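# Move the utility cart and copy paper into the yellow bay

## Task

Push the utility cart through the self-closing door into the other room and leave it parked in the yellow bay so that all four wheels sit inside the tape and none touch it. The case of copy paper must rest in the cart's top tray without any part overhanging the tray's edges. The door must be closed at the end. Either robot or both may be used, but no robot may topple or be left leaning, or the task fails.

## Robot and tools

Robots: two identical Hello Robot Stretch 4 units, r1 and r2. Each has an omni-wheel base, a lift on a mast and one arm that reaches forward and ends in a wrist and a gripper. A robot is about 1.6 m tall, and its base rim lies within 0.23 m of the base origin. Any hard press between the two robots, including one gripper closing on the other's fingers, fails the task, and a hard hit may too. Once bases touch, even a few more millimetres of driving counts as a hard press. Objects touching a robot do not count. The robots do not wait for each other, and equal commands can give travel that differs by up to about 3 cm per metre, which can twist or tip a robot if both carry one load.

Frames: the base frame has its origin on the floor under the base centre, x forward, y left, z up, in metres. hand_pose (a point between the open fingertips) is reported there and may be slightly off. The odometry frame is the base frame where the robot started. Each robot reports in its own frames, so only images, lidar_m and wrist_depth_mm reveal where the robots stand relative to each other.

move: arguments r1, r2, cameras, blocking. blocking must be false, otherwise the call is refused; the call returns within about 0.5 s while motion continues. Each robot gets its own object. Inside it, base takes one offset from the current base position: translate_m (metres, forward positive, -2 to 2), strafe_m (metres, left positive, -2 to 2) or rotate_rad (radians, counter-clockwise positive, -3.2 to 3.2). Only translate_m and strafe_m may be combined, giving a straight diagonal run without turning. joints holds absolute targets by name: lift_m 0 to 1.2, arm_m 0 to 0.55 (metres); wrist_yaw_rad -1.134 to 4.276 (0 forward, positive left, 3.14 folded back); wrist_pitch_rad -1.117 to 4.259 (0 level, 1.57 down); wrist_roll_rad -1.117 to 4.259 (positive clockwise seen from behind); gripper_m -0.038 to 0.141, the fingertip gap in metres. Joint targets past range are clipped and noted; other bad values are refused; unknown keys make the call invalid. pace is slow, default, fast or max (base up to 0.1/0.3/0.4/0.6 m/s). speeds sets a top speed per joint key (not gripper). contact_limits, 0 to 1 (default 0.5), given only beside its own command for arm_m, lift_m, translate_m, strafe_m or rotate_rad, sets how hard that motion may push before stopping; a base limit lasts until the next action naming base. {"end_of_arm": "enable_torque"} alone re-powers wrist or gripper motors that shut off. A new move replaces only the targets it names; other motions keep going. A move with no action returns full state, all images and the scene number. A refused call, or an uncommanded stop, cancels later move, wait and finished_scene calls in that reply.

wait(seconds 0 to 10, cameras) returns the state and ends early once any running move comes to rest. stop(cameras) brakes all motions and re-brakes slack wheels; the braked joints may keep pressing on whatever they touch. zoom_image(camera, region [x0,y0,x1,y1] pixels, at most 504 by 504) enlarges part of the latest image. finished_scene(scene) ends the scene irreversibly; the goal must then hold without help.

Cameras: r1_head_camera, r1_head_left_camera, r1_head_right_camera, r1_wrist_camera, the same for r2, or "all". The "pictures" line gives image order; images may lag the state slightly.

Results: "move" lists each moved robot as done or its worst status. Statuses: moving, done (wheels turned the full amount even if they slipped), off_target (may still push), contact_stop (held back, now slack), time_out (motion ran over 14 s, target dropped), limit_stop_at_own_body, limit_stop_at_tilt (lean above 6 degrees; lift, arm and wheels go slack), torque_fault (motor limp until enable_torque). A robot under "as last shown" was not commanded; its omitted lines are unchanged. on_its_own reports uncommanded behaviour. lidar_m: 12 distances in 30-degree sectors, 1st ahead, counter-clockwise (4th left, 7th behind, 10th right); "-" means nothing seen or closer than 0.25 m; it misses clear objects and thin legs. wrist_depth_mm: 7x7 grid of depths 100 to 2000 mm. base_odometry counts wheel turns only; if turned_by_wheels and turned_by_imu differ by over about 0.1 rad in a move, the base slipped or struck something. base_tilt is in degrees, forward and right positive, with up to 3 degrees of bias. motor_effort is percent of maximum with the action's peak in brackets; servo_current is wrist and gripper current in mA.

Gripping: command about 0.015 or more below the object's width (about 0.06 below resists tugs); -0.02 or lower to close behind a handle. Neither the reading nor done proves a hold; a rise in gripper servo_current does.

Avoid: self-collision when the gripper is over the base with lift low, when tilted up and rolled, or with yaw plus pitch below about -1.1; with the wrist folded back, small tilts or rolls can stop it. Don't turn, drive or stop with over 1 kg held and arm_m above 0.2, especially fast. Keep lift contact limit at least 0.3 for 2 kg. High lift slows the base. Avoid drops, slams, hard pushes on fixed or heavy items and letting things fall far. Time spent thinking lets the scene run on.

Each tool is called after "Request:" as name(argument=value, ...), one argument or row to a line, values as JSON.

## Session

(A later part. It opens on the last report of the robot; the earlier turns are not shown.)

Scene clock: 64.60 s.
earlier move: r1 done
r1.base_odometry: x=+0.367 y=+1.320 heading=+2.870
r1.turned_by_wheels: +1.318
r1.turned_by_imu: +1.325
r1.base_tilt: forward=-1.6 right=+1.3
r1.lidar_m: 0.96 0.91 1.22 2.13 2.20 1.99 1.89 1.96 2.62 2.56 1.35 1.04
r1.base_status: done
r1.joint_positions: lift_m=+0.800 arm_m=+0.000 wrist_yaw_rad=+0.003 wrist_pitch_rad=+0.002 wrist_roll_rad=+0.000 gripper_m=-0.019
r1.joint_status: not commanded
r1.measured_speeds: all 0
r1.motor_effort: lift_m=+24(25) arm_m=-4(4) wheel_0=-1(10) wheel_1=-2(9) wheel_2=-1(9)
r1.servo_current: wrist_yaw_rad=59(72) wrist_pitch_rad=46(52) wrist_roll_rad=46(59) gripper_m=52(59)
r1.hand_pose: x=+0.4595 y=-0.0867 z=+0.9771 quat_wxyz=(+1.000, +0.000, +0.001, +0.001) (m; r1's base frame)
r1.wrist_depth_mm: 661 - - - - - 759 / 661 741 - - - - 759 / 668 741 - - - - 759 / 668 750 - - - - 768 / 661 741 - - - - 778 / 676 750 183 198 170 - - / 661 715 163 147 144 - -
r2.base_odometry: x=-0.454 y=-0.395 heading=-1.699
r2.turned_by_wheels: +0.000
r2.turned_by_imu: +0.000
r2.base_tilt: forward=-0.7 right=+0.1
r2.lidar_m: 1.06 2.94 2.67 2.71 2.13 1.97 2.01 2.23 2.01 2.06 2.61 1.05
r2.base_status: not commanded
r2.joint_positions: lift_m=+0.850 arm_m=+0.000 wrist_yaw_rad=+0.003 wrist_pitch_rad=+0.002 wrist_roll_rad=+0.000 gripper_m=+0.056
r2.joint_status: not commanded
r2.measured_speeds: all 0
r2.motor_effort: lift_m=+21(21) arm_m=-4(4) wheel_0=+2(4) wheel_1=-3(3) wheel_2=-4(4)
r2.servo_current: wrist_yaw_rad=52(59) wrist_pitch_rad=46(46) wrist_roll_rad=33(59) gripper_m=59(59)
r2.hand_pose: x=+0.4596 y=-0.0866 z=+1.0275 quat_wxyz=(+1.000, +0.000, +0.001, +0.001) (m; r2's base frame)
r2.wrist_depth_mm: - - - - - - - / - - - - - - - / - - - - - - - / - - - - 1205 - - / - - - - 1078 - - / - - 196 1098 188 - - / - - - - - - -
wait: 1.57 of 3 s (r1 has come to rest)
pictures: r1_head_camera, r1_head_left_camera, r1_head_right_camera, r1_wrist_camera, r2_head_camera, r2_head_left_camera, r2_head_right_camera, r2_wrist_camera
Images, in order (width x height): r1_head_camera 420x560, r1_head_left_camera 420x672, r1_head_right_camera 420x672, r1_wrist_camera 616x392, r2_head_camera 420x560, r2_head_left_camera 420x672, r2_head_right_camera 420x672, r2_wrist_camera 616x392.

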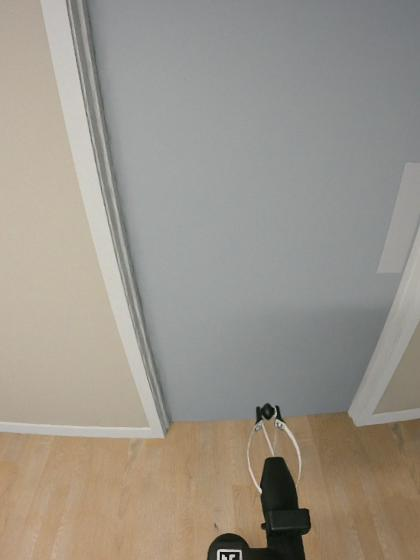

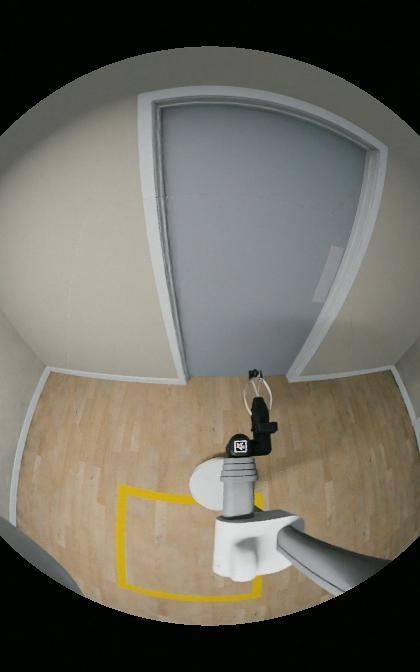

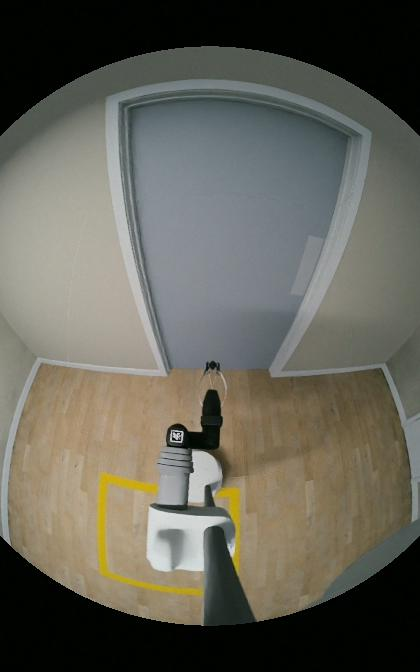

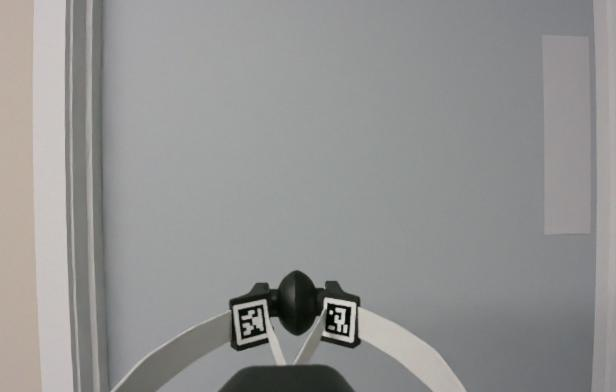

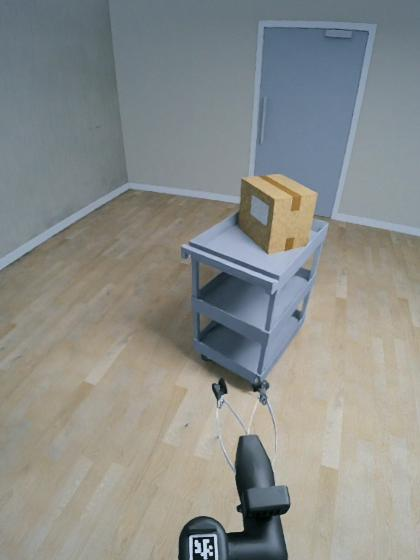

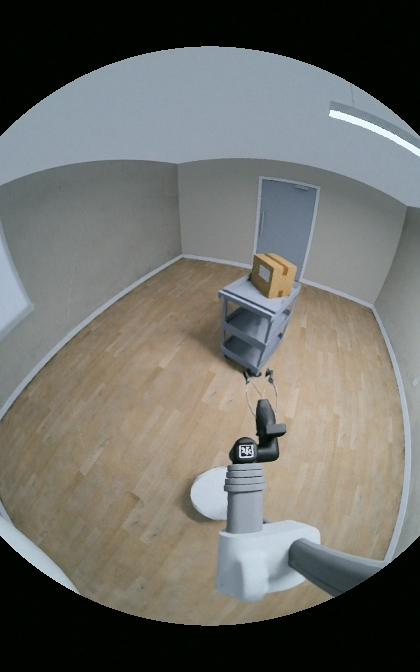

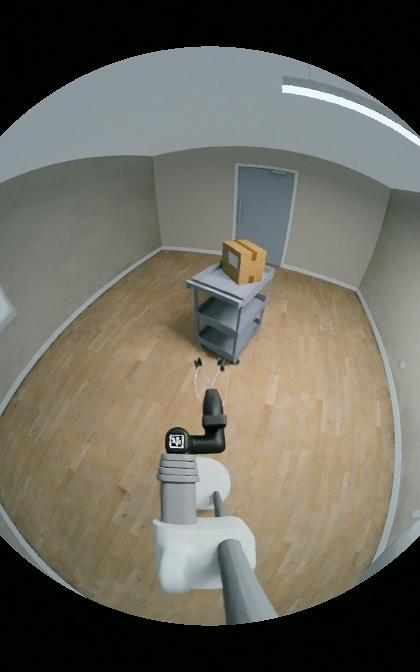

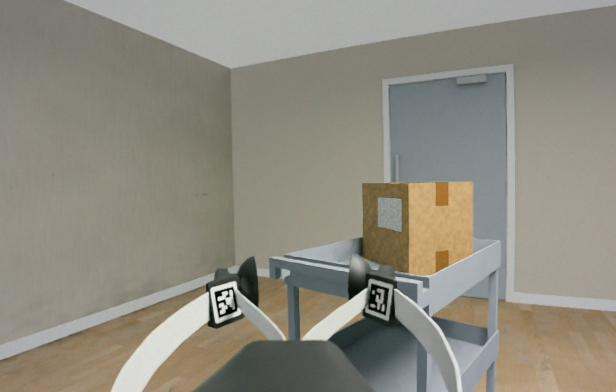

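Request:
move(
  blocking=false,
  r1={"base":{"translate_m":0.45,"strafe_m":-0.15}},
  r2={"base":{"translate_m":0.58,"strafe_m":0.26},"joints":{"wrist_roll_rad":1.57,"gripper_m":0.1}},
)

Request:
wait(
  seconds=4,
)

Request:
wait(
  seconds=2,
)

Request:
move(
  blocking=false,
  r1={"base":{"translate_m":0.35},"pace":"slow","contact_limits":{"translate_m":0.7}},
  r2={"base":{"rotate_rad":-0.6},"pace":"slow"},
)

Request:
wait(
  seconds=4,
)

Request:
wait(
  seconds=3,
  cameras=["all"],
)

Scene clock: 97.93 s.
move: r1 moving; r2 moving
r1.base_odometry: x=+0.339 y=+1.338 heading=+2.870
r1.turned_by_wheels: +0.000
r1.turned_by_imu: +0.000
r1.base_tilt: forward=-1.6 right=+1.3
r1.lidar_m: 0.90 0.90 1.18 2.14 2.22 2.04 1.90 2.01 2.67 2.58 1.30 0.98
r1.base_status: translate_m moving; strafe_m moving
r1.joint_positions: lift_m=+0.800 arm_m=+0.000 wrist_yaw_rad=+0.003 wrist_pitch_rad=+0.002 wrist_roll_rad=+0.000 gripper_m=-0.019
r1.joint_status: not commanded
r1.measured_speeds: translate_m=+0.122 strafe_m=-0.040 rotate_rad=+0.007 lift_m=+0.000 arm_m=+0.000 wrist_yaw_rad=+0.000 wrist_pitch_rad=+0.000 wrist_roll_rad=+0.000
r1.motor_effort: lift_m=+24(25) arm_m=-4(4) wheel_0=+6(8) wheel_1=+2(6) wheel_2=-8(9)
r1.servo_current: wrist_yaw_rad=52(59) wrist_pitch_rad=39(46) wrist_roll_rad=52(59) gripper_m=52(52)
r1.hand_pose: x=+0.4595 y=-0.0867 z=+0.9771 quat_wxyz=(+1.000, +0.000, +0.001, +0.001) (m; r1's base frame)
r1.wrist_depth_mm: 668 - - - - - 723 / 661 - - - - - 750 / 676 - - - - - 741 / 668 - - - - - 741 / 676 - - - - - - / 661 - 183 198 171 - - / 654 141 163 147 144 - -
r2.base_odometry: x=-0.445 y=-0.428 heading=-1.699
r2.turned_by_wheels: +0.000
r2.turned_by_imu: +0.001
r2.base_tilt: forward=-0.7 right=+0.1
r2.lidar_m: 1.04 2.91 2.65 2.71 2.17 2.01 2.04 2.25 2.07 2.07 2.64 1.02
r2.base_status: translate_m moving; strafe_m moving
r2.joint_positions: lift_m=+0.850 arm_m=+0.000 wrist_yaw_rad=+0.003 wrist_pitch_rad=+0.002 wrist_roll_rad=+0.589 gripper_m=+0.075
r2.joint_status: wrist_roll_rad moving; gripper_m moving
r2.measured_speeds: translate_m=+0.121 strafe_m=+0.054 rotate_rad=+0.000 lift_m=+0.000 arm_m=+0.000 wrist_yaw_rad=+0.000 wrist_pitch_rad=+0.000 wrist_roll_rad=+1.820
r2.motor_effort: lift_m=+21(21) arm_m=-4(4) wheel_0=+4(7) wheel_1=+10(11) wheel_2=-13(13)
r2.servo_current: wrist_yaw_rad=46(59) wrist_pitch_rad=46(46) wrist_roll_rad=72(98) gripper_m=85(85)
r2.hand_pose: x=+0.4596 y=-0.0866 z=+1.0275 quat_wxyz=(+0.957, +0.290, +0.001, +0.001) (m; r2's base frame)
r2.wrist_depth_mm: - - - - - - - / - - - - - - - / - - - - 1118 - - / - - - - 1138 1229 - / - - - - 854 809 1863 / - - 192 - 188 - 1205 / - - - - - - -
pictures: none

Scene clock: 100.43 s.
earlier move: r1 done; r2 moving
r1.base_odometry: x=-0.026 y=+1.585 heading=+2.870
r1.turned_by_wheels: +0.000
r1.turned_by_imu: -0.001
r1.base_tilt: forward=-1.6 right=+1.3
r1.lidar_m: 0.52 0.55 0.62 1.62 2.37 2.47 2.33 2.41 2.54 2.12 0.71 0.55
r1.base_status: done
r1.joint_positions: lift_m=+0.800 arm_m=+0.000 wrist_yaw_rad=+0.003 wrist_pitch_rad=+0.002 wrist_roll_rad=+0.000 gripper_m=-0.019
r1.joint_status: not commanded
r1.measured_speeds: all 0
r1.motor_effort: lift_m=+24(25) arm_m=-4(4) wheel_0=+3(10) wheel_1=+2(7) wheel_2=+0(10)
r1.servo_current: wrist_yaw_rad=52(72) wrist_pitch_rad=46(52) wrist_roll_rad=52(72) gripper_m=52(59)
r1.hand_pose: x=+0.4595 y=-0.0867 z=+0.9772 quat_wxyz=(+1.000, +0.000, +0.001, +0.001) (m; r1's base frame)
r1.wrist_depth_mm: 309 312 314 317 317 319 320 / 309 310 314 315 317 320 320 / 310 310 314 317 319 322 322 / 310 314 315 317 319 322 325 / 314 312 317 319 320 324 325 / 315 315 315 198 320 322 327 / 314 315 319 184 179 324 327
r2.base_odometry: x=-0.272 y=-0.997 heading=-1.699
r2.turned_by_wheels: +0.000
r2.turned_by_imu: +0.002
r2.base_tilt: forward=-0.7 right=+0.0
r2.lidar_m: 0.78 2.46 2.22 2.25 2.58 2.39 2.44 2.68 2.51 2.53 0.68 0.66
r2.base_status: translate_m moving; strafe_m moving
r2.joint_positions: lift_m=+0.850 arm_m=+0.000 wrist_yaw_rad=+0.003 wrist_pitch_rad=+0.002 wrist_roll_rad=+1.568 gripper_m=+0.100
r2.joint_status: all done
r2.measured_speeds: translate_m=+0.057 strafe_m=+0.026 rotate_rad=+0.004 lift_m=+0.000 arm_m=+0.000 wrist_yaw_rad=+0.000 wrist_pitch_rad=+0.000 wrist_roll_rad=+0.000
r2.motor_effort: lift_m=+21(21) arm_m=-4(4) wheel_0=+7(9) wheel_1=+3(11) wheel_2=-3(14)
r2.servo_current: wrist_yaw_rad=52(59) wrist_pitch_rad=39(52) wrist_roll_rad=46(98) gripper_m=52(98)
r2.hand_pose: x=+0.4595 y=-0.0866 z=+1.0275 quat_wxyz=(+0.708, +0.706, +0.002, +0.000) (m; r2's base frame)
r2.wrist_depth_mm: - - - - 778 436 - / - - - - - 500 1397 / - - - - - 1808 1336 / - - - - - - 1430 / - - - - - - 1464 / - - 193 - 195 1863 1430 / - - - - - - 1430
wait: 2.50 of 4 s (r1 has come to rest)
pictures: none

Scene clock: 100.93 s.
earlier move: r2 done
r1.base_odometry: x=-0.026 y=+1.585 heading=+2.870
r1.turned_by_wheels: +0.000
r1.turned_by_imu: +0.000
r1.base_tilt: forward=-1.6 right=+1.3
r1.lidar_m: 0.52 0.54 0.65 1.61 2.36 2.48 2.33 2.42 2.52 2.13 0.71 0.56
r1.base_status: done
r1.joint_positions: lift_m=+0.800 arm_m=+0.000 wrist_yaw_rad=+0.003 wrist_pitch_rad=+0.002 wrist_roll_rad=+0.000 gripper_m=-0.019
r1.joint_status: not commanded
r1.measured_speeds: all 0
r1.motor_effort: lift_m=+24(25) arm_m=-4(4) wheel_0=+2(10) wheel_1=+2(7) wheel_2=+0(10)
r1.servo_current: wrist_yaw_rad=52(72) wrist_pitch_rad=52(52) wrist_roll_rad=52(72) gripper_m=52(59)
r1.hand_pose: x=+0.4595 y=-0.0867 z=+0.9772 quat_wxyz=(+1.000, +0.000, +0.001, +0.001) (m; r1's base frame)
r1.wrist_depth_mm: 309 310 312 315 317 320 320 / 309 312 312 317 319 320 320 / 312 315 314 315 317 320 322 / 312 314 317 317 319 320 322 / 310 315 315 317 319 320 324 / 312 317 315 199 319 324 327 / 314 317 317 183 179 324 325
r2.base_odometry: x=-0.271 y=-1.003 heading=-1.699
r2.turned_by_wheels: +0.000
r2.turned_by_imu: +0.000
r2.base_tilt: forward=-0.7 right=+0.0
r2.lidar_m: 3.46 2.43 2.21 2.25 2.62 2.40 2.43 2.71 2.50 2.54 0.68 0.68
r2.base_status: done
r2.joint_positions: lift_m=+0.850 arm_m=+0.000 wrist_yaw_rad=+0.003 wrist_pitch_rad=+0.002 wrist_roll_rad=+1.568 gripper_m=+0.100
r2.joint_status: all done
r2.measured_speeds: all 0
r2.motor_effort: lift_m=+21(21) arm_m=-4(4) wheel_0=+5(9) wheel_1=+2(11) wheel_2=-4(14)
r2.servo_current: wrist_yaw_rad=46(59) wrist_pitch_rad=39(52) wrist_roll_rad=52(98) gripper_m=46(98)
r2.hand_pose: x=+0.4595 y=-0.0866 z=+1.0275 quat_wxyz=(+0.708, +0.706, +0.002, +0.000) (m; r2's base frame)
r2.wrist_depth_mm: - - - - 768 430 - / - - - - - 512 525 / - - - - - 1921 1430 / - - - - - - 1430 / - - - - - - 1464 / - - 193 - 193 1756 1430 / - - - - - - 1397
wait: 0.50 of 2 s (r2 has come to rest)
pictures: none

Scene clock: 101.43 s.
move: r1 moving; r2 moving
r1.base_odometry: x=-0.039 y=+1.588 heading=+2.871
r1.turned_by_wheels: +0.000
r1.turned_by_imu: +0.000
r1.base_tilt: forward=-1.6 right=+1.3
r1.lidar_m: 0.50 0.52 0.62 1.54 2.38 2.49 2.34 2.45 2.54 2.03 0.69 0.55
r1.base_status: translate_m moving
r1.joint_positions: lift_m=+0.800 arm_m=+0.000 wrist_yaw_rad=+0.003 wrist_pitch_rad=+0.002 wrist_roll_rad=+0.000 gripper_m=-0.019
r1.joint_status: not commanded
r1.measured_speeds: translate_m=+0.049 strafe_m=+0.000 rotate_rad=+0.001 lift_m=+0.000 arm_m=+0.000 wrist_yaw_rad=+0.000 wrist_pitch_rad=+0.000 wrist_roll_rad=+0.000
r1.motor_effort: lift_m=+24(24) arm_m=-4(4) wheel_0=+4(6) wheel_1=+8(8) wheel_2=-5(7)
r1.servo_current: wrist_yaw_rad=52(65) wrist_pitch_rad=46(52) wrist_roll_rad=46(59) gripper_m=59(59)
r1.contact_limits: translate_m 0.7
r1.hand_pose: x=+0.4595 y=-0.0867 z=+0.9772 quat_wxyz=(+1.000, +0.000, +0.001, +0.001) (m; r1's base frame)
r1.wrist_depth_mm: 298 298 303 304 306 307 309 / 300 300 301 304 307 309 310 / 297 303 303 304 309 309 310 / 300 303 304 306 306 309 312 / 301 303 306 307 309 312 312 / 301 304 304 198 310 314 314 / 303 306 307 184 179 312 315
r2.base_odometry: x=-0.271 y=-1.003 heading=-1.824
r2.turned_by_wheels: -0.125
r2.turned_by_imu: -0.122
r2.base_tilt: forward=-0.7 right=+0.1
r2.lidar_m: 0.72 2.59 2.25 2.21 2.62 2.41 2.42 2.86 2.51 2.51 2.93 0.67
r2.base_status: rotate_rad moving
r2.joint_positions: lift_m=+0.850 arm_m=+0.000 wrist_yaw_rad=+0.003 wrist_pitch_rad=+0.002 wrist_roll_rad=+1.568 gripper_m=+0.100
r2.joint_status: not commanded
r2.measured_speeds: translate_m=+0.001 strafe_m=-0.001 rotate_rad=-0.486 lift_m=+0.000 arm_m=+0.000 wrist_yaw_rad=+0.000 wrist_pitch_rad=+0.000 wrist_roll_rad=+0.000
r2.motor_effort: lift_m=+21(21) arm_m=-4(4) wheel_0=+4(9) wheel_1=+7(8) wheel_2=+7(9)
r2.servo_current: wrist_yaw_rad=52(52) wrist_pitch_rad=46(46) wrist_roll_rad=46(65) gripper_m=52(52)
r2.hand_pose: x=+0.4596 y=-0.0866 z=+1.0275 quat_wxyz=(+0.708, +0.706, +0.002, +0.000) (m; r2's base frame)
r2.wrist_depth_mm: - - - 707 691 392 - / - - - - 798 452 - / - - - - - 535 1430 / - - - - - 1808 1366 / - - - - - - 1430 / - - 192 - 193 1808 1430 / - - - - - - 1430
pictures: none

Scene clock: 102.77 s.
earlier move: r1 moving; r2 done
r1.base_odometry: x=-0.155 y=+1.621 heading=+2.869
r1.turned_by_wheels: -0.002
r1.turned_by_imu: +0.070
r1.base_tilt: forward=-2.9 right=+2.0
r1.lidar_m: 0.41 0.45 0.55 1.55 2.39 2.52 2.42 2.60 2.49 1.25 0.60 0.44
r1.base_status: translate_m moving
r1.joint_positions: lift_m=+0.800 arm_m=-0.001 wrist_yaw_rad=-0.014 wrist_pitch_rad=+0.006 wrist_roll_rad=+0.000 gripper_m=-0.020
r1.joint_status: not commanded
r1.measured_speeds: translate_m=+0.101 strafe_m=+0.001 rotate_rad=-0.004 lift_m=+0.000 arm_m=+0.000 wrist_yaw_rad=-0.082 wrist_pitch_rad=+0.009 wrist_roll_rad=+0.000
r1.motor_effort: lift_m=+24(24) arm_m=+12(12) wheel_0=+4(10) wheel_1=+5(10) wheel_2=-22(22)
r1.servo_current: wrist_yaw_rad=91(91) wrist_pitch_rad=46(52) wrist_roll_rad=65(65) gripper_m=39(59)
r1.contact_limits: translate_m 0.7
r1.hand_pose: x=+0.4573 y=-0.0915 z=+0.9759 quat_wxyz=(+1.000, +0.000, +0.003, -0.007) (m; r1's base frame)
r1.wrist_depth_mm: 216 219 221 224 227 229 230 / 216 219 222 225 227 229 233 / 217 220 223 225 228 231 233 / 218 220 223 224 228 230 234 / 219 220 224 226 229 232 234 / 219 221 222 204 188 232 235 / 219 220 177 148 229 232 235
r2.base_odometry: x=-0.271 y=-1.003 heading=-2.298
r2.turned_by_wheels: -0.473
r2.turned_by_imu: -0.461
r2.base_tilt: forward=-0.7 right=+0.1
r2.lidar_m: 0.66 0.72 2.54 2.24 2.21 2.71 2.41 2.42 2.82 2.50 2.52 0.72
r2.base_status: done
r2.joint_positions: lift_m=+0.850 arm_m=+0.000 wrist_yaw_rad=+0.003 wrist_pitch_rad=+0.002 wrist_roll_rad=+1.568 gripper_m=+0.100
r2.joint_status: not commanded
r2.measured_speeds: all 0
r2.motor_effort: lift_m=+21(21) arm_m=-4(4) wheel_0=+5(9) wheel_1=+5(9) wheel_2=+5(9)
r2.servo_current: wrist_yaw_rad=59(59) wrist_pitch_rad=33(46) wrist_roll_rad=46(65) gripper_m=46(59)
r2.hand_pose: x=+0.4596 y=-0.0866 z=+1.0275 quat_wxyz=(+0.708, +0.706, +0.002, +0.000) (m; r2's base frame)
r2.wrist_depth_mm: - - - - - - 1397 / - - - - - - 1430 / - - - - - 492 1397 / - - - 820 750 492 - / - - - 778 750 504 - / - - 193 866 194 - - / - - - - - 521 -
wait: 1.33 of 4 s (r2 has come to rest)
pictures: none

Scene clock: 104.90 s.
earlier move: r1 limit_stop_at_tilt
r1.base_odometry: x=-0.070 y=+1.584 heading=+2.655
r1.turned_by_wheels: -0.214
r1.turned_by_imu: -0.202
r1.base_tilt: forward=-1.6 right=+1.3
r1.lidar_m: 0.51 0.51 0.59 1.06 2.29 2.63 2.35 2.37 2.67 2.44 0.76 0.58
r1.base_status: translate_m limit_stop_at_tilt (by the wheels' count: +0.040 of +0.350)
r1.joint_positions: lift_m=+0.798 arm_m=-0.001 wrist_yaw_rad=-0.001 wrist_pitch_rad=+0.002 wrist_roll_rad=+0.000 gripper_m=-0.020
r1.joint_status: not commanded
r1.measured_speeds: all 0
r1.on_its_own: the wheels are slack since a limit_stop_at_tilt; lift_m is slack since a limit_stop_at_tilt; arm_m is slack since a limit_stop_at_tilt
r1.motor_effort: lift_m=+19(24) arm_m=+0(12) wheel_0=+0(10) wheel_1=+0(10) wheel_2=+0(27)
r1.servo_current: wrist_yaw_rad=52(137) wrist_pitch_rad=46(124) wrist_roll_rad=59(72) gripper_m=39(59)
r1.contact_limits: translate_m 0.7
r1.hand_pose: x=+0.4580 y=-0.0877 z=+0.9757 quat_wxyz=(+1.000, +0.000, +0.001, +0.000) (m; r1's base frame)
r1.wrist_depth_mm: 286 298 309 322 334 349 364 / 287 297 310 324 336 351 366 / 286 300 310 324 336 353 364 / 289 298 310 324 338 355 366 / 289 301 312 325 340 355 370 / 290 301 307 198 340 357 370 / 291 298 310 179 171 357 368
r2.base_odometry: x=-0.271 y=-1.003 heading=-2.298
r2.turned_by_wheels: +0.000
r2.turned_by_imu: +0.000
r2.base_tilt: forward=-0.7 right=+0.1
r2.lidar_m: 0.67 0.73 2.53 2.21 2.22 2.69 2.40 2.43 2.82 2.51 2.52 0.71
r2.base_status: done
r2.joint_positions: lift_m=+0.850 arm_m=+0.000 wrist_yaw_rad=+0.003 wrist_pitch_rad=+0.002 wrist_roll_rad=+1.568 gripper_m=+0.100
r2.joint_status: not commanded
r2.measured_speeds: all 0
r2.motor_effort: lift_m=+21(21) arm_m=-4(4) wheel_0=+5(9) wheel_1=+5(9) wheel_2=+5(9)
r2.servo_current: wrist_yaw_rad=52(59) wrist_pitch_rad=39(46) wrist_roll_rad=52(65) gripper_m=46(59)
r2.hand_pose: x=+0.4596 y=-0.0866 z=+1.0275 quat_wxyz=(+0.708, +0.706, +0.002, +0.000) (m; r2's base frame)
r2.wrist_depth_mm: - - - - - - 1430 / - - - - - - 1430 / - - - - - 496 1430 / - - - 820 750 496 - / - - - 778 750 504 - / - - 193 866 193 - - / - - - - - 525 -
wait: 2.13 of 3 s (r1 has come to rest)
pictures: r1_head_camera, r1_head_left_camera, r1_head_right_camera, r1_wrist_camera, r2_head_camera, r2_head_left_camera, r2_head_right_camera, r2_wrist_camera
Images, in order (width x height): r1_head_camera 420x560, r1_head_left_camera 420x672, r1_head_right_camera 420x672, r1_wrist_camera 616x392, r2_head_camera 420x560, r2_head_left_camera 420x672, r2_head_right_camera 420x672, r2_wrist_camera 616x392.

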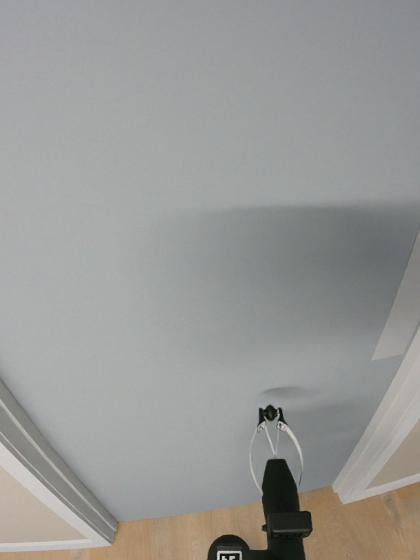

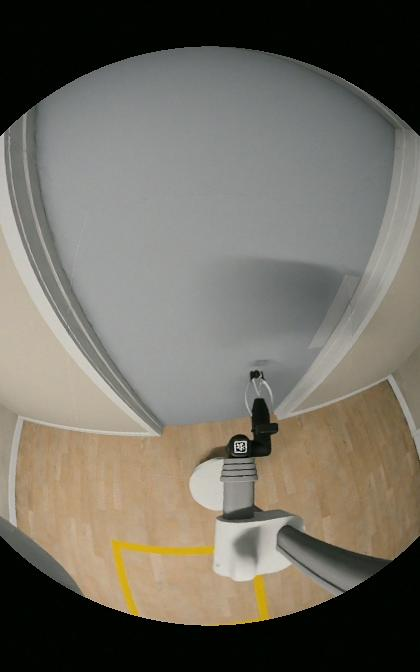

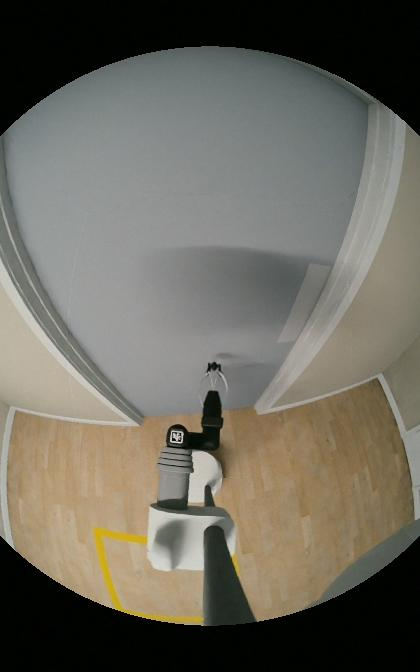

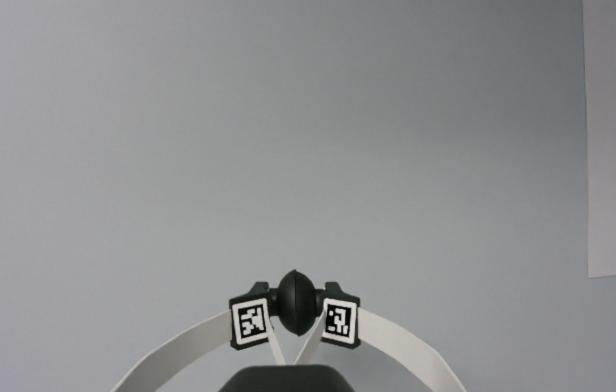

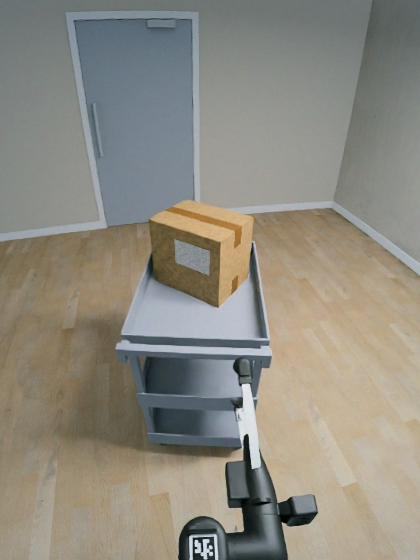

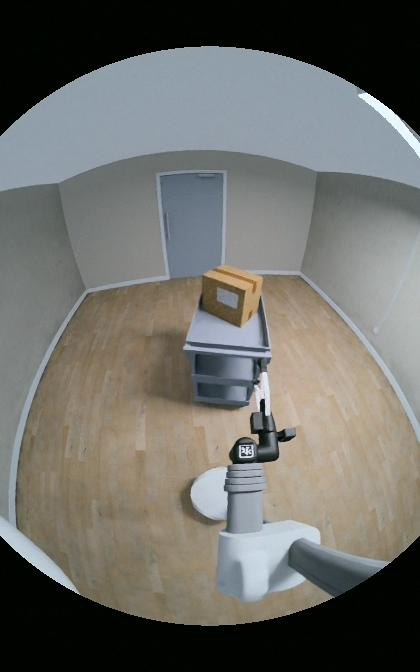

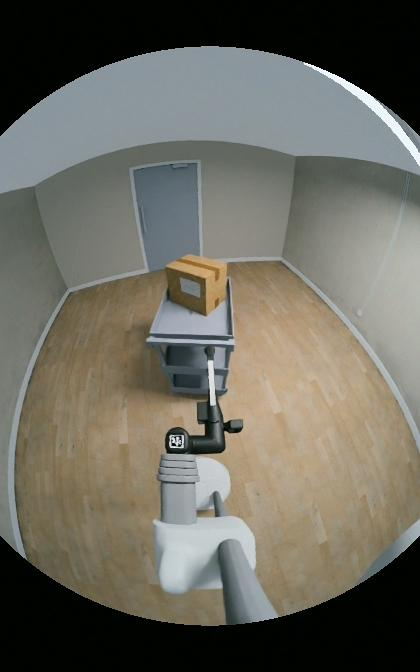

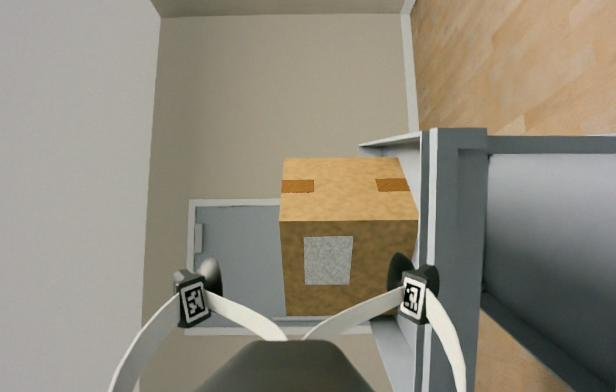

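Request:
move(
  blocking=false,
  r1={"base":{"translate_m":-0.12},"joints":{"lift_m":0.4,"wrist_yaw_rad":3.09}},
  r2={"base":{"strafe_m":0.08},"joints":{"lift_m":0.74}},
)

Request:
wait(
  seconds=3,
)

Request:
wait(
  seconds=3,
)

Request:
move(
  blocking=false,
  r1={"base":{"rotate_rad":0.215}},
)

Request:
wait(
  seconds=2,
  cameras=["r1_head_camera","r1_head_left_camera","r2_wrist_camera","r2_head_camera"],
)

Scene clock: 117.87 s.
move: r1 moving; r2 moving
r1.base_odometry: x=-0.042 y=+1.570 heading=+2.654
r1.turned_by_wheels: +0.000
r1.turned_by_imu: -0.001
r1.base_tilt: forward=-1.6 right=+1.2
r1.lidar_m: 0.53 0.54 0.61 1.12 2.29 2.56 2.33 2.33 2.67 2.46 0.83 0.60
r1.base_status: translate_m moving
r1.joint_positions: lift_m=+0.761 arm_m=-0.001 wrist_yaw_rad=+0.587 wrist_pitch_rad=+0.002 wrist_roll_rad=+0.000 gripper_m=-0.020
r1.joint_status: lift_m moving; wrist_yaw_rad moving
r1.measured_speeds: translate_m=-0.122 strafe_m=+0.000 rotate_rad=-0.001 lift_m=-0.146 arm_m=+0.000 wrist_yaw_rad=+1.816 wrist_pitch_rad=+0.000 wrist_roll_rad=+0.000
r1.on_its_own: arm_m is slack since a limit_stop_at_tilt
r1.motor_effort: lift_m=+11(18) arm_m=+0(0) wheel_0=-7(8) wheel_1=-4(8) wheel_2=+8(9)
r1.servo_current: wrist_yaw_rad=111(117) wrist_pitch_rad=39(46) wrist_roll_rad=46(59) gripper_m=39(46)
r1.hand_pose: x=+0.4582 y=+0.0868 z=+0.9383 quat_wxyz=(+0.957, +0.000, +0.001, +0.289) (m; r1's base frame)
r1.wrist_depth_mm: 421 379 345 315 293 272 257 / 424 382 347 319 293 273 258 / 424 379 349 319 296 273 260 / 424 387 349 320 296 276 260 / 433 387 351 322 298 276 262 / 436 389 349 198 291 276 262 / 439 392 180 179 179 272 263
r2.base_odometry: x=-0.244 y=-1.027 heading=-2.298
r2.turned_by_wheels: +0.000
r2.turned_by_imu: +0.001
r2.base_tilt: forward=-0.7 right=+0.1
r2.lidar_m: 0.67 0.72 2.48 2.22 2.20 2.69 2.42 2.42 2.84 2.54 2.57 0.69
r2.base_status: strafe_m moving
r2.joint_positions: lift_m=+0.812 arm_m=+0.000 wrist_yaw_rad=+0.003 wrist_pitch_rad=+0.002 wrist_roll_rad=+1.568 gripper_m=+0.100
r2.joint_status: lift_m moving
r2.measured_speeds: translate_m=+0.000 strafe_m=+0.140 rotate_rad=+0.002 lift_m=-0.146 arm_m=+0.000 wrist_yaw_rad=+0.000 wrist_pitch_rad=+0.000 wrist_roll_rad=+0.000
r2.motor_effort: lift_m=+15(19) arm_m=-4(4) wheel_0=-9(11) wheel_1=+9(12) wheel_2=-2(4)
r2.servo_current: wrist_yaw_rad=59(59) wrist_pitch_rad=39(46) wrist_roll_rad=46(59) gripper_m=52(52)
r2.hand_pose: x=+0.4595 y=-0.0867 z=+0.9901 quat_wxyz=(+0.708, +0.706, +0.001, +0.000) (m; r2's base frame)
r2.wrist_depth_mm: - - - - - 1983 1366 / - - - - - - 1366 / - - - - 488 492 - / - - - 732 496 1060 - / - - - 798 508 - - / - - 193 904 193 - - / - - - - 521 - -
pictures: none

Scene clock: 118.87 s.
earlier move: r1 moving; r2 done
r1.base_odometry: x=+0.036 y=+1.528 heading=+2.655
r1.turned_by_wheels: +0.000
r1.turned_by_imu: +0.000
r1.base_tilt: forward=-1.6 right=+1.3
r1.lidar_m: 0.61 0.64 0.65 1.37 2.27 2.48 2.23 2.24 2.74 2.46 0.99 0.71
r1.base_status: translate_m moving
r1.joint_positions: lift_m=+0.502 arm_m=-0.001 wrist_yaw_rad=+2.406 wrist_pitch_rad=+0.002 wrist_roll_rad=+0.000 gripper_m=-0.020
r1.joint_status: lift_m moving; wrist_yaw_rad moving
r1.measured_speeds: translate_m=+0.000 strafe_m=+0.000 rotate_rad=+0.000 lift_m=-0.252 arm_m=+0.000 wrist_yaw_rad=+1.819 wrist_pitch_rad=+0.000 wrist_roll_rad=+0.000
r1.on_its_own: arm_m is slack since a limit_stop_at_tilt
r1.motor_effort: lift_m=+11(18) arm_m=+0(0) wheel_0=-4(8) wheel_1=-1(8) wheel_2=+1(10)
r1.servo_current: wrist_yaw_rad=78(117) wrist_pitch_rad=46(52) wrist_roll_rad=52(78) gripper_m=46(52)
r1.hand_pose: x=+0.0144 y=+0.2583 z=+0.6799 quat_wxyz=(+0.359, -0.001, +0.000, +0.933) (m; r1's base frame)
r1.wrist_depth_mm: - - - - - - - / - - - - - - - / - - - - - - - / - - - - - - - / - - - - - - - / - - - 198 - - - / 1756 1661 179 180 154 1576 1661
r2.base_odometry: x=-0.211 y=-1.056 heading=-2.298
r2.turned_by_wheels: +0.000
r2.turned_by_imu: +0.000
r2.base_tilt: forward=-0.6 right=+0.1
r2.lidar_m: 0.67 3.41 2.40 2.13 2.16 2.65 2.42 2.44 2.89 2.58 2.60 0.71
r2.base_status: done
r2.joint_positions: lift_m=+0.740 arm_m=+0.000 wrist_yaw_rad=+0.003 wrist_pitch_rad=+0.002 wrist_roll_rad=+1.568 gripper_m=+0.100
r2.joint_status: all done
r2.measured_speeds: all 0
r2.motor_effort: lift_m=+14(19) arm_m=-4(4) wheel_0=-2(12) wheel_1=+1(12) wheel_2=+0(4)
r2.servo_current: wrist_yaw_rad=39(59) wrist_pitch_rad=39(46) wrist_roll_rad=46(59) gripper_m=39(59)
r2.hand_pose: x=+0.4595 y=-0.0867 z=+0.9181 quat_wxyz=(+0.708, +0.706, +0.001, +0.000) (m; r2's base frame)
r2.wrist_depth_mm: - - - - - 1808 1255 / - - - - 484 1661 508 / - - - 831 492 1042 492 / - - - 741 504 - 504 / - - - 842 508 - 512 / - - 193 - 194 - 521 / - - - - 544 544 530
wait: 1.00 of 3 s (r2 has come to rest)
pictures: none

Scene clock: 119.97 s.
earlier move: r1 done
r1.base_odometry: x=+0.036 y=+1.528 heading=+2.655
r1.turned_by_wheels: +0.000
r1.turned_by_imu: +0.000
r1.base_tilt: forward=-1.6 right=+1.3
r1.lidar_m: 0.62 0.64 0.65 1.32 2.25 2.52 2.25 2.25 2.73 2.47 0.97 0.70
r1.base_status: done
r1.joint_positions: lift_m=+0.401 arm_m=-0.001 wrist_yaw_rad=+3.087 wrist_pitch_rad=+0.002 wrist_roll_rad=+0.000 gripper_m=-0.020
r1.joint_status: all done
r1.measured_speeds: all 0
r1.on_its_own: arm_m is slack since a limit_stop_at_tilt
r1.motor_effort: lift_m=+13(18) arm_m=+0(0) wheel_0=-3(8) wheel_1=-2(8) wheel_2=+1(10)
r1.servo_current: wrist_yaw_rad=52(117) wrist_pitch_rad=39(52) wrist_roll_rad=59(78) gripper_m=39(52)
r1.hand_pose: x=-0.1135 y=+0.1030 z=+0.5780 quat_wxyz=(+0.027, -0.001, +0.000, +1.000) (m; r1's base frame)
r1.wrist_depth_mm: - 136 - - - - - / - 136 - - - - - / 112 137 220 - - - - / 123 140 - - - - - / - - - - - - - / - - 1863 198 - - 1921 / 1537 1397 178 180 162 1336 1397
r2.base_odometry: x=-0.211 y=-1.056 heading=-2.298
r2.turned_by_wheels: +0.000
r2.turned_by_imu: +0.000
r2.base_tilt: forward=-0.7 right=+0.1
r2.lidar_m: 0.65 3.40 2.43 2.14 2.15 2.65 2.42 2.43 2.91 2.57 2.59 0.70
r2.base_status: done
r2.joint_positions: lift_m=+0.740 arm_m=+0.000 wrist_yaw_rad=+0.003 wrist_pitch_rad=+0.002 wrist_roll_rad=+1.568 gripper_m=+0.100
r2.joint_status: all done
r2.measured_speeds: all 0
r2.motor_effort: lift_m=+14(19) arm_m=-4(4) wheel_0=-2(12) wheel_1=+1(12) wheel_2=+0(4)
r2.servo_current: wrist_yaw_rad=52(65) wrist_pitch_rad=33(46) wrist_roll_rad=59(59) gripper_m=52(59)
r2.hand_pose: x=+0.4595 y=-0.0867 z=+0.9181 quat_wxyz=(+0.708, +0.706, +0.001, +0.000) (m; r2's base frame)
r2.wrist_depth_mm: - - - - - 1863 1255 / - - - - 484 1708 508 / - - - 809 492 1042 488 / - - - 741 496 - 508 / - - - 842 508 - 512 / - - 193 - 193 - 521 / - - - - 544 544 530
wait: 1.10 of 3 s (r1 has come to rest)
pictures: none

Scene clock: 120.47 s.
move: r1 moving
r1.base_odometry: x=+0.036 y=+1.528 heading=+2.846
r1.turned_by_wheels: +0.191
r1.turned_by_imu: +0.192
r1.base_tilt: forward=-1.6 right=+1.3
r1.lidar_m: 0.60 0.64 0.80 2.24 2.34 2.29 2.22 2.35 2.55 2.04 0.84 0.64
r1.base_status: rotate_rad moving
r1.joint_positions: lift_m=+0.401 arm_m=-0.001 wrist_yaw_rad=+3.087 wrist_pitch_rad=+0.002 wrist_roll_rad=+0.000 gripper_m=-0.020
r1.joint_status: not commanded
r1.measured_speeds: translate_m=-0.002 strafe_m=+0.000 rotate_rad=+0.333 lift_m=+0.000 arm_m=+0.000 wrist_yaw_rad=+0.000 wrist_pitch_rad=+0.000 wrist_roll_rad=+0.000
r1.on_its_own: arm_m is slack since a limit_stop_at_tilt
r1.motor_effort: lift_m=+13(13) arm_m=+0(0) wheel_0=-4(7) wheel_1=+0(7) wheel_2=-3(7)
r1.servo_current: wrist_yaw_rad=52(65) wrist_pitch_rad=33(46) wrist_roll_rad=52(59) gripper_m=46(46)
r1.hand_pose: x=-0.1135 y=+0.1030 z=+0.5780 quat_wxyz=(+0.027, -0.001, +0.000, +1.000) (m; r1's base frame)
r1.wrist_depth_mm: - 136 - - - - - / - 136 - - - - - / 112 137 220 - - - - / 123 140 - - - - - / - - - - - - - / - - 1921 198 - - 1921 / 1464 1430 179 179 162 1308 1430
r2: as last shown
r2.base_tilt: forward=-0.7 right=+0.0
r2.lidar_m: 0.66 3.40 2.41 2.16 2.16 2.63 2.43 2.46 2.85 2.59 2.56 0.70
r2.motor_effort: lift_m=+14(14) arm_m=-4(4) wheel_0=-2(2) wheel_1=+1(1) wheel_2=+0(0)
r2.servo_current: wrist_yaw_rad=39(59) wrist_pitch_rad=39(52) wrist_roll_rad=52(59) gripper_m=52(52)
r2.wrist_depth_mm: - - - - - 1808 1255 / - - - - 488 1661 504 / - - - 831 492 1060 488 / - - - 741 500 - 500 / - - - 842 508 - 512 / - - 193 - 194 - 517 / - - - - 544 544 535
pictures: none

Scene clock: 120.93 s.
earlier move: r1 done
r1.base_odometry: x=+0.036 y=+1.528 heading=+2.869
r1.turned_by_wheels: +0.023
r1.turned_by_imu: +0.023
r1.base_tilt: forward=-1.6 right=+1.3
r1.lidar_m: 0.61 0.66 0.83 2.24 2.40 2.30 2.24 2.39 2.52 1.88 0.81 0.65
r1.base_status: done
r1.joint_positions: lift_m=+0.401 arm_m=-0.001 wrist_yaw_rad=+3.087 wrist_pitch_rad=+0.002 wrist_roll_rad=+0.000 gripper_m=-0.020
r1.joint_status: not commanded
r1.measured_speeds: all 0
r1.on_its_own: arm_m is slack since a limit_stop_at_tilt
r1.motor_effort: lift_m=+12(13) arm_m=+0(0) wheel_0=-3(7) wheel_1=-2(7) wheel_2=+0(7)
r1.servo_current: wrist_yaw_rad=46(65) wrist_pitch_rad=39(46) wrist_roll_rad=59(59) gripper_m=39(46)
r1.hand_pose: x=-0.1135 y=+0.1030 z=+0.5780 quat_wxyz=(+0.027, -0.001, +0.000, +1.000) (m; r1's base frame)
r1.wrist_depth_mm: - 136 - - - - - / - 136 - - - - - / 112 136 220 - - - - / 123 140 - - - - - / - - - - - - - / - - 1921 198 - - 1921 / 1499 1430 171 179 162 1255 1397
r2.base_odometry: x=-0.211 y=-1.056 heading=-2.298
r2.turned_by_wheels: +0.000
r2.turned_by_imu: +0.000
r2.base_tilt: forward=-0.7 right=+0.1
r2.lidar_m: 0.66 3.40 2.43 2.14 2.16 2.68 2.42 2.44 2.88 2.58 2.60 0.68
r2.base_status: not commanded
r2.joint_positions: lift_m=+0.740 arm_m=+0.000 wrist_yaw_rad=+0.003 wrist_pitch_rad=+0.002 wrist_roll_rad=+1.568 gripper_m=+0.100
r2.joint_status: not commanded
r2.measured_speeds: all 0
r2.motor_effort: lift_m=+14(14) arm_m=-4(4) wheel_0=-2(2) wheel_1=+1(1) wheel_2=+0(0)
r2.servo_current: wrist_yaw_rad=39(59) wrist_pitch_rad=39(52) wrist_roll_rad=46(59) gripper_m=46(52)
r2.hand_pose: x=+0.4595 y=-0.0867 z=+0.9181 quat_wxyz=(+0.708, +0.706, +0.001, +0.000) (m; r2's base frame)
r2.wrist_depth_mm: - - - - - 1808 1255 / - - - - 484 1661 512 / - - - 820 492 1042 496 / - - - 741 500 - 504 / - - - 842 512 - 517 / - - 193 - 194 - 521 / - - - - 549 544 535
wait: 0.47 of 2 s (r1 has come to rest)
pictures: r1_head_camera, r1_head_left_camera, r2_head_camera, r2_wrist_camera
Images, in order (width x height): r1_head_camera 420x560, r1_head_left_camera 420x672, r2_head_camera 420x560, r2_wrist_camera 616x392.

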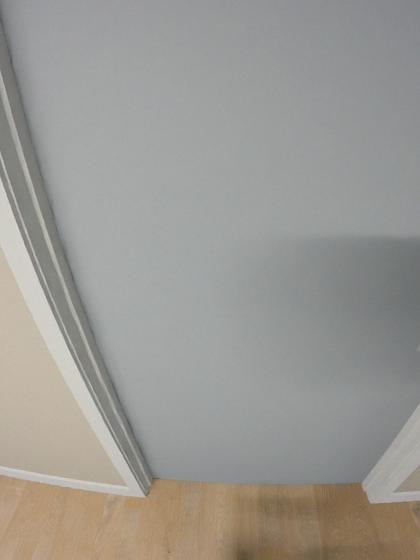

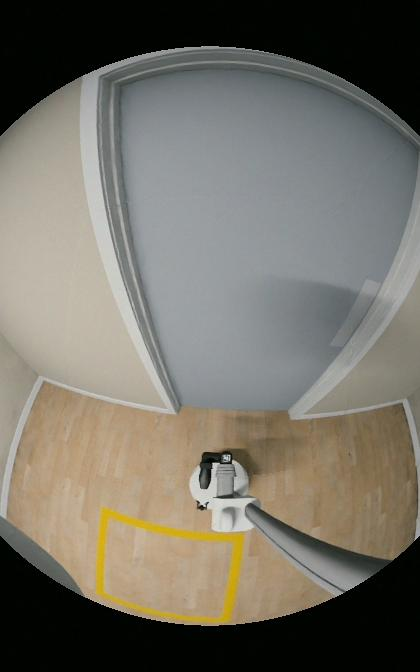

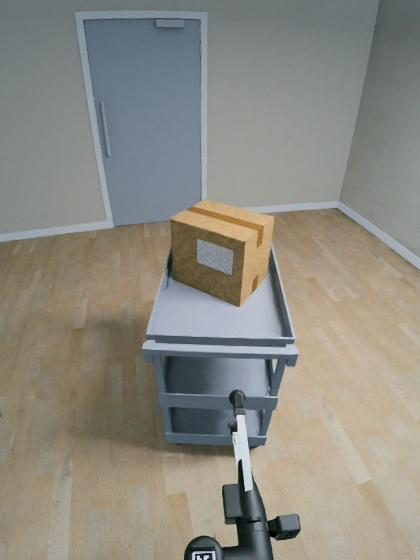

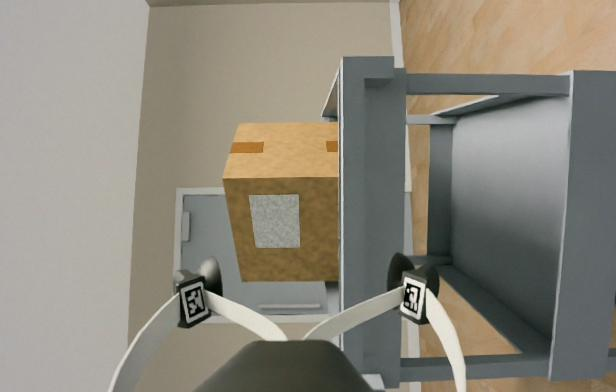

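Request:
zoom_image(
  camera="r2_wrist_camera",
  region=[300, 40, 450, 392],
)

Request:
zoom_image(
  camera="r2_head_camera",
  region=[130, 280, 310, 460],
)

Request:
move(
  blocking=false,
  r1={"base":{"translate_m":0.24,"strafe_m":-0.1}},
)

Request:
wait(
  seconds=2.5,
)

Request:
move(
  blocking=false,
  r1={"base":{"translate_m":0.35},"pace":"slow","contact_limits":{"translate_m":0.7}},
)

Request:
wait(
  seconds=5,
  cameras=["r1_head_left_camera","r2_head_camera"],
)

Scaled by 1.432.

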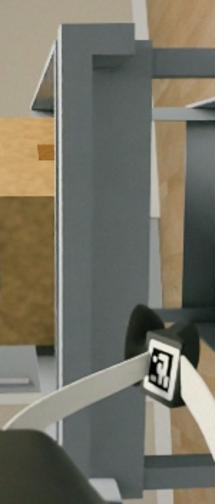

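Scaled by 2.800 from the camera's 420x560 image, which has a finer 1200x1600 frame.

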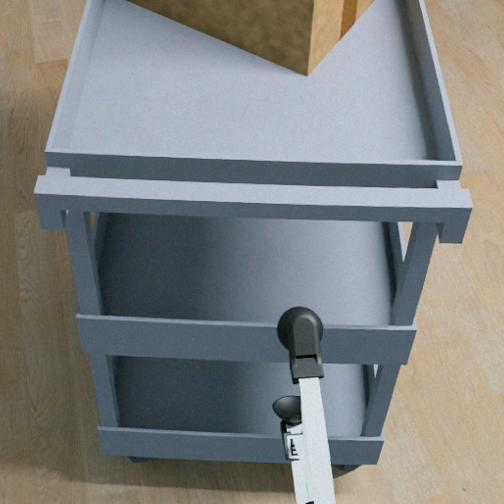

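Scene clock: 131.90 s.
move: r1 moving
r1.base_odometry: x=+0.010 y=+1.549 heading=+2.869
r1.turned_by_wheels: +0.000
r1.turned_by_imu: +0.000
r1.base_tilt: forward=-1.6 right=+1.3
r1.lidar_m: 0.58 0.61 0.76 2.24 2.36 2.33 2.26 2.39 2.52 1.79 0.80 0.61
r1.base_status: translate_m moving; strafe_m moving
r1.joint_positions: lift_m=+0.401 arm_m=-0.001 wrist_yaw_rad=+3.087 wrist_pitch_rad=+0.002 wrist_roll_rad=+0.000 gripper_m=-0.020
r1.joint_status: not commanded
r1.measured_speeds: translate_m=+0.122 strafe_m=-0.050 rotate_rad=-0.001 lift_m=+0.000 arm_m=+0.000 wrist_yaw_rad=+0.000 wrist_pitch_rad=+0.000 wrist_roll_rad=+0.000
r1.on_its_own: arm_m is slack since a limit_stop_at_tilt
r1.motor_effort: lift_m=+13(13) arm_m=+0(0) wheel_0=+7(8) wheel_1=+3(4) wheel_2=-9(9)
r1.servo_current: wrist_yaw_rad=72(72) wrist_pitch_rad=39(46) wrist_roll_rad=46(59) gripper_m=46(46)
r1.hand_pose: x=-0.1135 y=+0.1030 z=+0.5780 quat_wxyz=(+0.027, -0.001, +0.000, +1.000) (m; r1's base frame)
r1.wrist_depth_mm: - 136 - - - - - / - 136 - - - - - / 112 137 220 - - - - / 123 140 - - - - - / - - - - - - - / - - 1983 198 - - 1921 / 1576 1397 171 179 162 1281 1397
r2: as last shown
r2.base_tilt: forward=-0.6 right=+0.0
r2.lidar_m: 0.67 3.40 2.44 2.14 2.17 2.66 2.42 2.46 2.89 2.57 2.60 0.68
r2.motor_effort: lift_m=+14(14) arm_m=-4(4) wheel_0=-1(2) wheel_1=+1(1) wheel_2=+0(1)
r2.servo_current: wrist_yaw_rad=39(52) wrist_pitch_rad=33(46) wrist_roll_rad=59(59) gripper_m=59(59)
r2.wrist_depth_mm: - - - - - 1808 1255 / - - - - 488 1708 508 / - - - 831 496 1060 496 / - - - 741 496 - 500 / - - - 842 508 - 512 / - - 193 - 193 - 517 / - - - - 544 539 535
pictures: none

Scene clock: 133.67 s.
earlier move: r1 done
r1.base_odometry: x=-0.168 y=+1.689 heading=+2.870
r1.turned_by_wheels: +0.000
r1.turned_by_imu: +0.000
r1.base_tilt: forward=-1.6 right=+1.3
r1.lidar_m: 0.38 0.40 0.57 1.53 2.46 2.56 2.46 2.66 2.44 1.08 0.54 0.40
r1.base_status: done
r1.joint_positions: lift_m=+0.400 arm_m=-0.001 wrist_yaw_rad=+3.087 wrist_pitch_rad=+0.002 wrist_roll_rad=+0.000 gripper_m=-0.020
r1.joint_status: not commanded
r1.measured_speeds: all 0
r1.on_its_own: arm_m is slack since a limit_stop_at_tilt
r1.motor_effort: lift_m=+13(13) arm_m=+0(0) wheel_0=+2(11) wheel_1=+2(7) wheel_2=+0(10)
r1.servo_current: wrist_yaw_rad=46(72) wrist_pitch_rad=39(52) wrist_roll_rad=39(72) gripper_m=39(52)
r1.hand_pose: x=-0.1135 y=+0.1030 z=+0.5780 quat_wxyz=(+0.027, -0.001, +0.000, +1.000) (m; r1's base frame)
r1.wrist_depth_mm: 135 136 - - - - - / - 136 - - - - - / 112 137 222 - - - - / 124 141 - - - - - / - - - - - - - / - - 1921 199 - - 1983 / 1464 1430 179 179 161 1366 1397
r2.base_odometry: x=-0.211 y=-1.056 heading=-2.298
r2.turned_by_wheels: +0.000
r2.turned_by_imu: +0.000
r2.base_tilt: forward=-0.7 right=+0.1
r2.lidar_m: 0.66 3.39 2.44 2.15 2.14 2.63 2.42 2.44 2.91 2.58 2.61 0.69
r2.base_status: not commanded
r2.joint_positions: lift_m=+0.740 arm_m=+0.000 wrist_yaw_rad=+0.003 wrist_pitch_rad=+0.002 wrist_roll_rad=+1.568 gripper_m=+0.100
r2.joint_status: not commanded
r2.measured_speeds: all 0
r2.motor_effort: lift_m=+14(14) arm_m=-4(4) wheel_0=-2(2) wheel_1=+1(2) wheel_2=+0(1)
r2.servo_current: wrist_yaw_rad=52(65) wrist_pitch_rad=39(46) wrist_roll_rad=39(65) gripper_m=52(59)
r2.hand_pose: x=+0.4595 y=-0.0867 z=+0.9181 quat_wxyz=(+0.708, +0.706, +0.001, +0.000) (m; r2's base frame)
r2.wrist_depth_mm: - - - - - 1808 1255 / - - - - 484 1708 508 / - - - 831 492 1060 492 / - - - 741 500 - 496 / - - - 842 508 - 512 / - - 193 - 193 - 517 / - - - - 544 539 535
wait: 1.77 of 2.5 s (r1 has come to rest)
pictures: none

Scene clock: 134.17 s.
move: r1 moving
r1.base_odometry: x=-0.180 y=+1.692 heading=+2.870
r1.turned_by_wheels: +0.000
r1.turned_by_imu: +0.000
r1.base_tilt: forward=-1.6 right=+1.3
r1.lidar_m: 0.34 0.39 0.54 1.47 2.48 2.58 2.47 2.65 2.44 1.05 0.52 0.39
r1.base_status: translate_m moving
r1.joint_positions: lift_m=+0.400 arm_m=-0.001 wrist_yaw_rad=+3.087 wrist_pitch_rad=+0.002 wrist_roll_rad=+0.000 gripper_m=-0.020
r1.joint_status: not commanded
r1.measured_speeds: translate_m=+0.048 strafe_m=+0.001 rotate_rad=-0.002 lift_m=+0.000 arm_m=+0.000 wrist_yaw_rad=+0.000 wrist_pitch_rad=+0.000 wrist_roll_rad=+0.000
r1.on_its_own: arm_m is slack since a limit_stop_at_tilt
r1.motor_effort: lift_m=+13(13) arm_m=+0(0) wheel_0=+3(7) wheel_1=+3(6) wheel_2=-6(7)
r1.servo_current: wrist_yaw_rad=39(59) wrist_pitch_rad=46(46) wrist_roll_rad=39(65) gripper_m=39(52)
r1.contact_limits: translate_m 0.7
r1.hand_pose: x=-0.1135 y=+0.1030 z=+0.5780 quat_wxyz=(+0.027, -0.001, +0.000, +1.000) (m; r1's base frame)
r1.wrist_depth_mm: 135 136 - - - - - / - 137 - - - - - / 112 137 222 - - - - / 123 141 - - - - - / - - - - - - - / - - 1921 198 - - 1921 / 1499 1430 179 180 162 1336 1430
r2: as last shown
r2.base_tilt: forward=-0.7 right=+0.0
r2.lidar_m: 0.64 3.40 2.44 2.16 2.16 2.65 2.41 2.42 2.91 2.57 2.59 0.69
r2.motor_effort: lift_m=+14(14) arm_m=-4(4) wheel_0=-2(2) wheel_1=+1(1) wheel_2=+0(0)
r2.servo_current: wrist_yaw_rad=52(52) wrist_pitch_rad=39(46) wrist_roll_rad=52(52) gripper_m=52(52)
r2.wrist_depth_mm: - - - - - 1808 1281 / - - - - 488 1708 508 / - - - 831 492 1042 496 / - - - 750 504 - 504 / - - - 842 508 - 508 / - - 193 - 194 - 521 / - - - - 544 544 530
pictures: none

Scene clock: 138.93 s.
earlier move: r1 contact_stop
r1.base_odometry: x=-0.363 y=+1.742 heading=+2.782
r1.turned_by_wheels: -0.088
r1.turned_by_imu: -0.068
r1.base_tilt: forward=-1.6 right=+1.3
r1.lidar_m: - 0.25 0.27 0.47 2.41 2.81 2.65 2.80 2.50 0.56 0.31 0.25
r1.base_status: translate_m contact_stop (by the wheels' count: +0.202 of +0.350)
r1.joint_positions: lift_m=+0.400 arm_m=-0.001 wrist_yaw_rad=+3.087 wrist_pitch_rad=+0.002 wrist_roll_rad=+0.000 gripper_m=-0.020
r1.joint_status: not commanded
r1.measured_speeds: all 0
r1.on_its_own: the wheels are slack since a contact_stop; arm_m is slack since a limit_stop_at_tilt
r1.motor_effort: lift_m=+15(15) arm_m=+0(0) wheel_0=+0(33) wheel_1=+0(20) wheel_2=+0(27)
r1.servo_current: wrist_yaw_rad=59(72) wrist_pitch_rad=39(52) wrist_roll_rad=59(72) gripper_m=39(52)
r1.contact_limits: translate_m 0.7
r1.hand_pose: x=-0.1135 y=+0.1030 z=+0.5778 quat_wxyz=(+0.027, -0.001, +0.000, +1.000) (m; r1's base frame)
r1.wrist_depth_mm: 135 137 - - - - - / 113 138 - - - - - / 116 138 271 - - - - / 136 158 - - - - - / - - - - - - - / - - 1921 199 - - 1921 / 1537 1430 179 180 162 1281 1366
r2.base_odometry: x=-0.211 y=-1.056 heading=-2.298
r2.turned_by_wheels: +0.000
r2.turned_by_imu: +0.001
r2.base_tilt: forward=-0.7 right=+0.0
r2.lidar_m: 0.67 3.38 2.44 2.14 2.14 2.63 2.43 2.44 2.88 2.59 2.59 0.70
r2.base_status: not commanded
r2.joint_positions: lift_m=+0.740 arm_m=+0.000 wrist_yaw_rad=+0.003 wrist_pitch_rad=+0.002 wrist_roll_rad=+1.568 gripper_m=+0.100
r2.joint_status: not commanded
r2.measured_speeds: all 0
r2.motor_effort: lift_m=+14(14) arm_m=-4(4) wheel_0=-2(3) wheel_1=+1(1) wheel_2=+0(1)
r2.servo_current: wrist_yaw_rad=39(65) wrist_pitch_rad=46(52) wrist_roll_rad=46(59) gripper_m=46(59)
r2.hand_pose: x=+0.4595 y=-0.0867 z=+0.9181 quat_wxyz=(+0.708, +0.706, +0.001, +0.000) (m; r2's base frame)
r2.wrist_depth_mm: - - - - - 1808 1255 / - - - - 484 1661 508 / - - - 831 496 1042 492 / - - - 741 504 - 504 / - - - 842 508 - 512 / - - 193 - 194 - 525 / - - - - 544 539 530
wait: 4.77 of 5 s (r1 has come to rest)
pictures: r1_head_left_camera, r2_head_camera
Images, in order (width x height): r1_head_left_camera 420x672, r2_head_camera 420x560.

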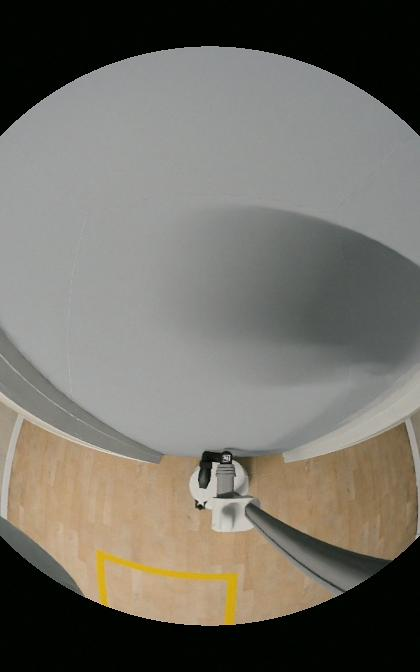

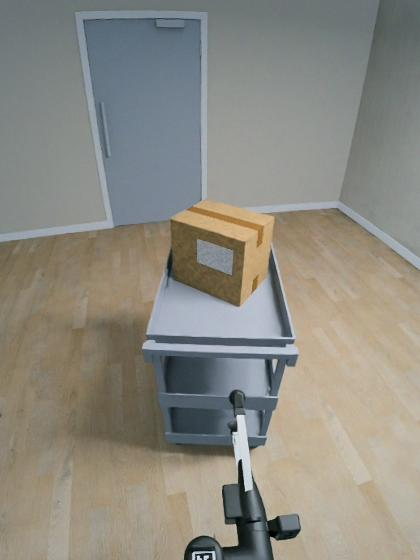

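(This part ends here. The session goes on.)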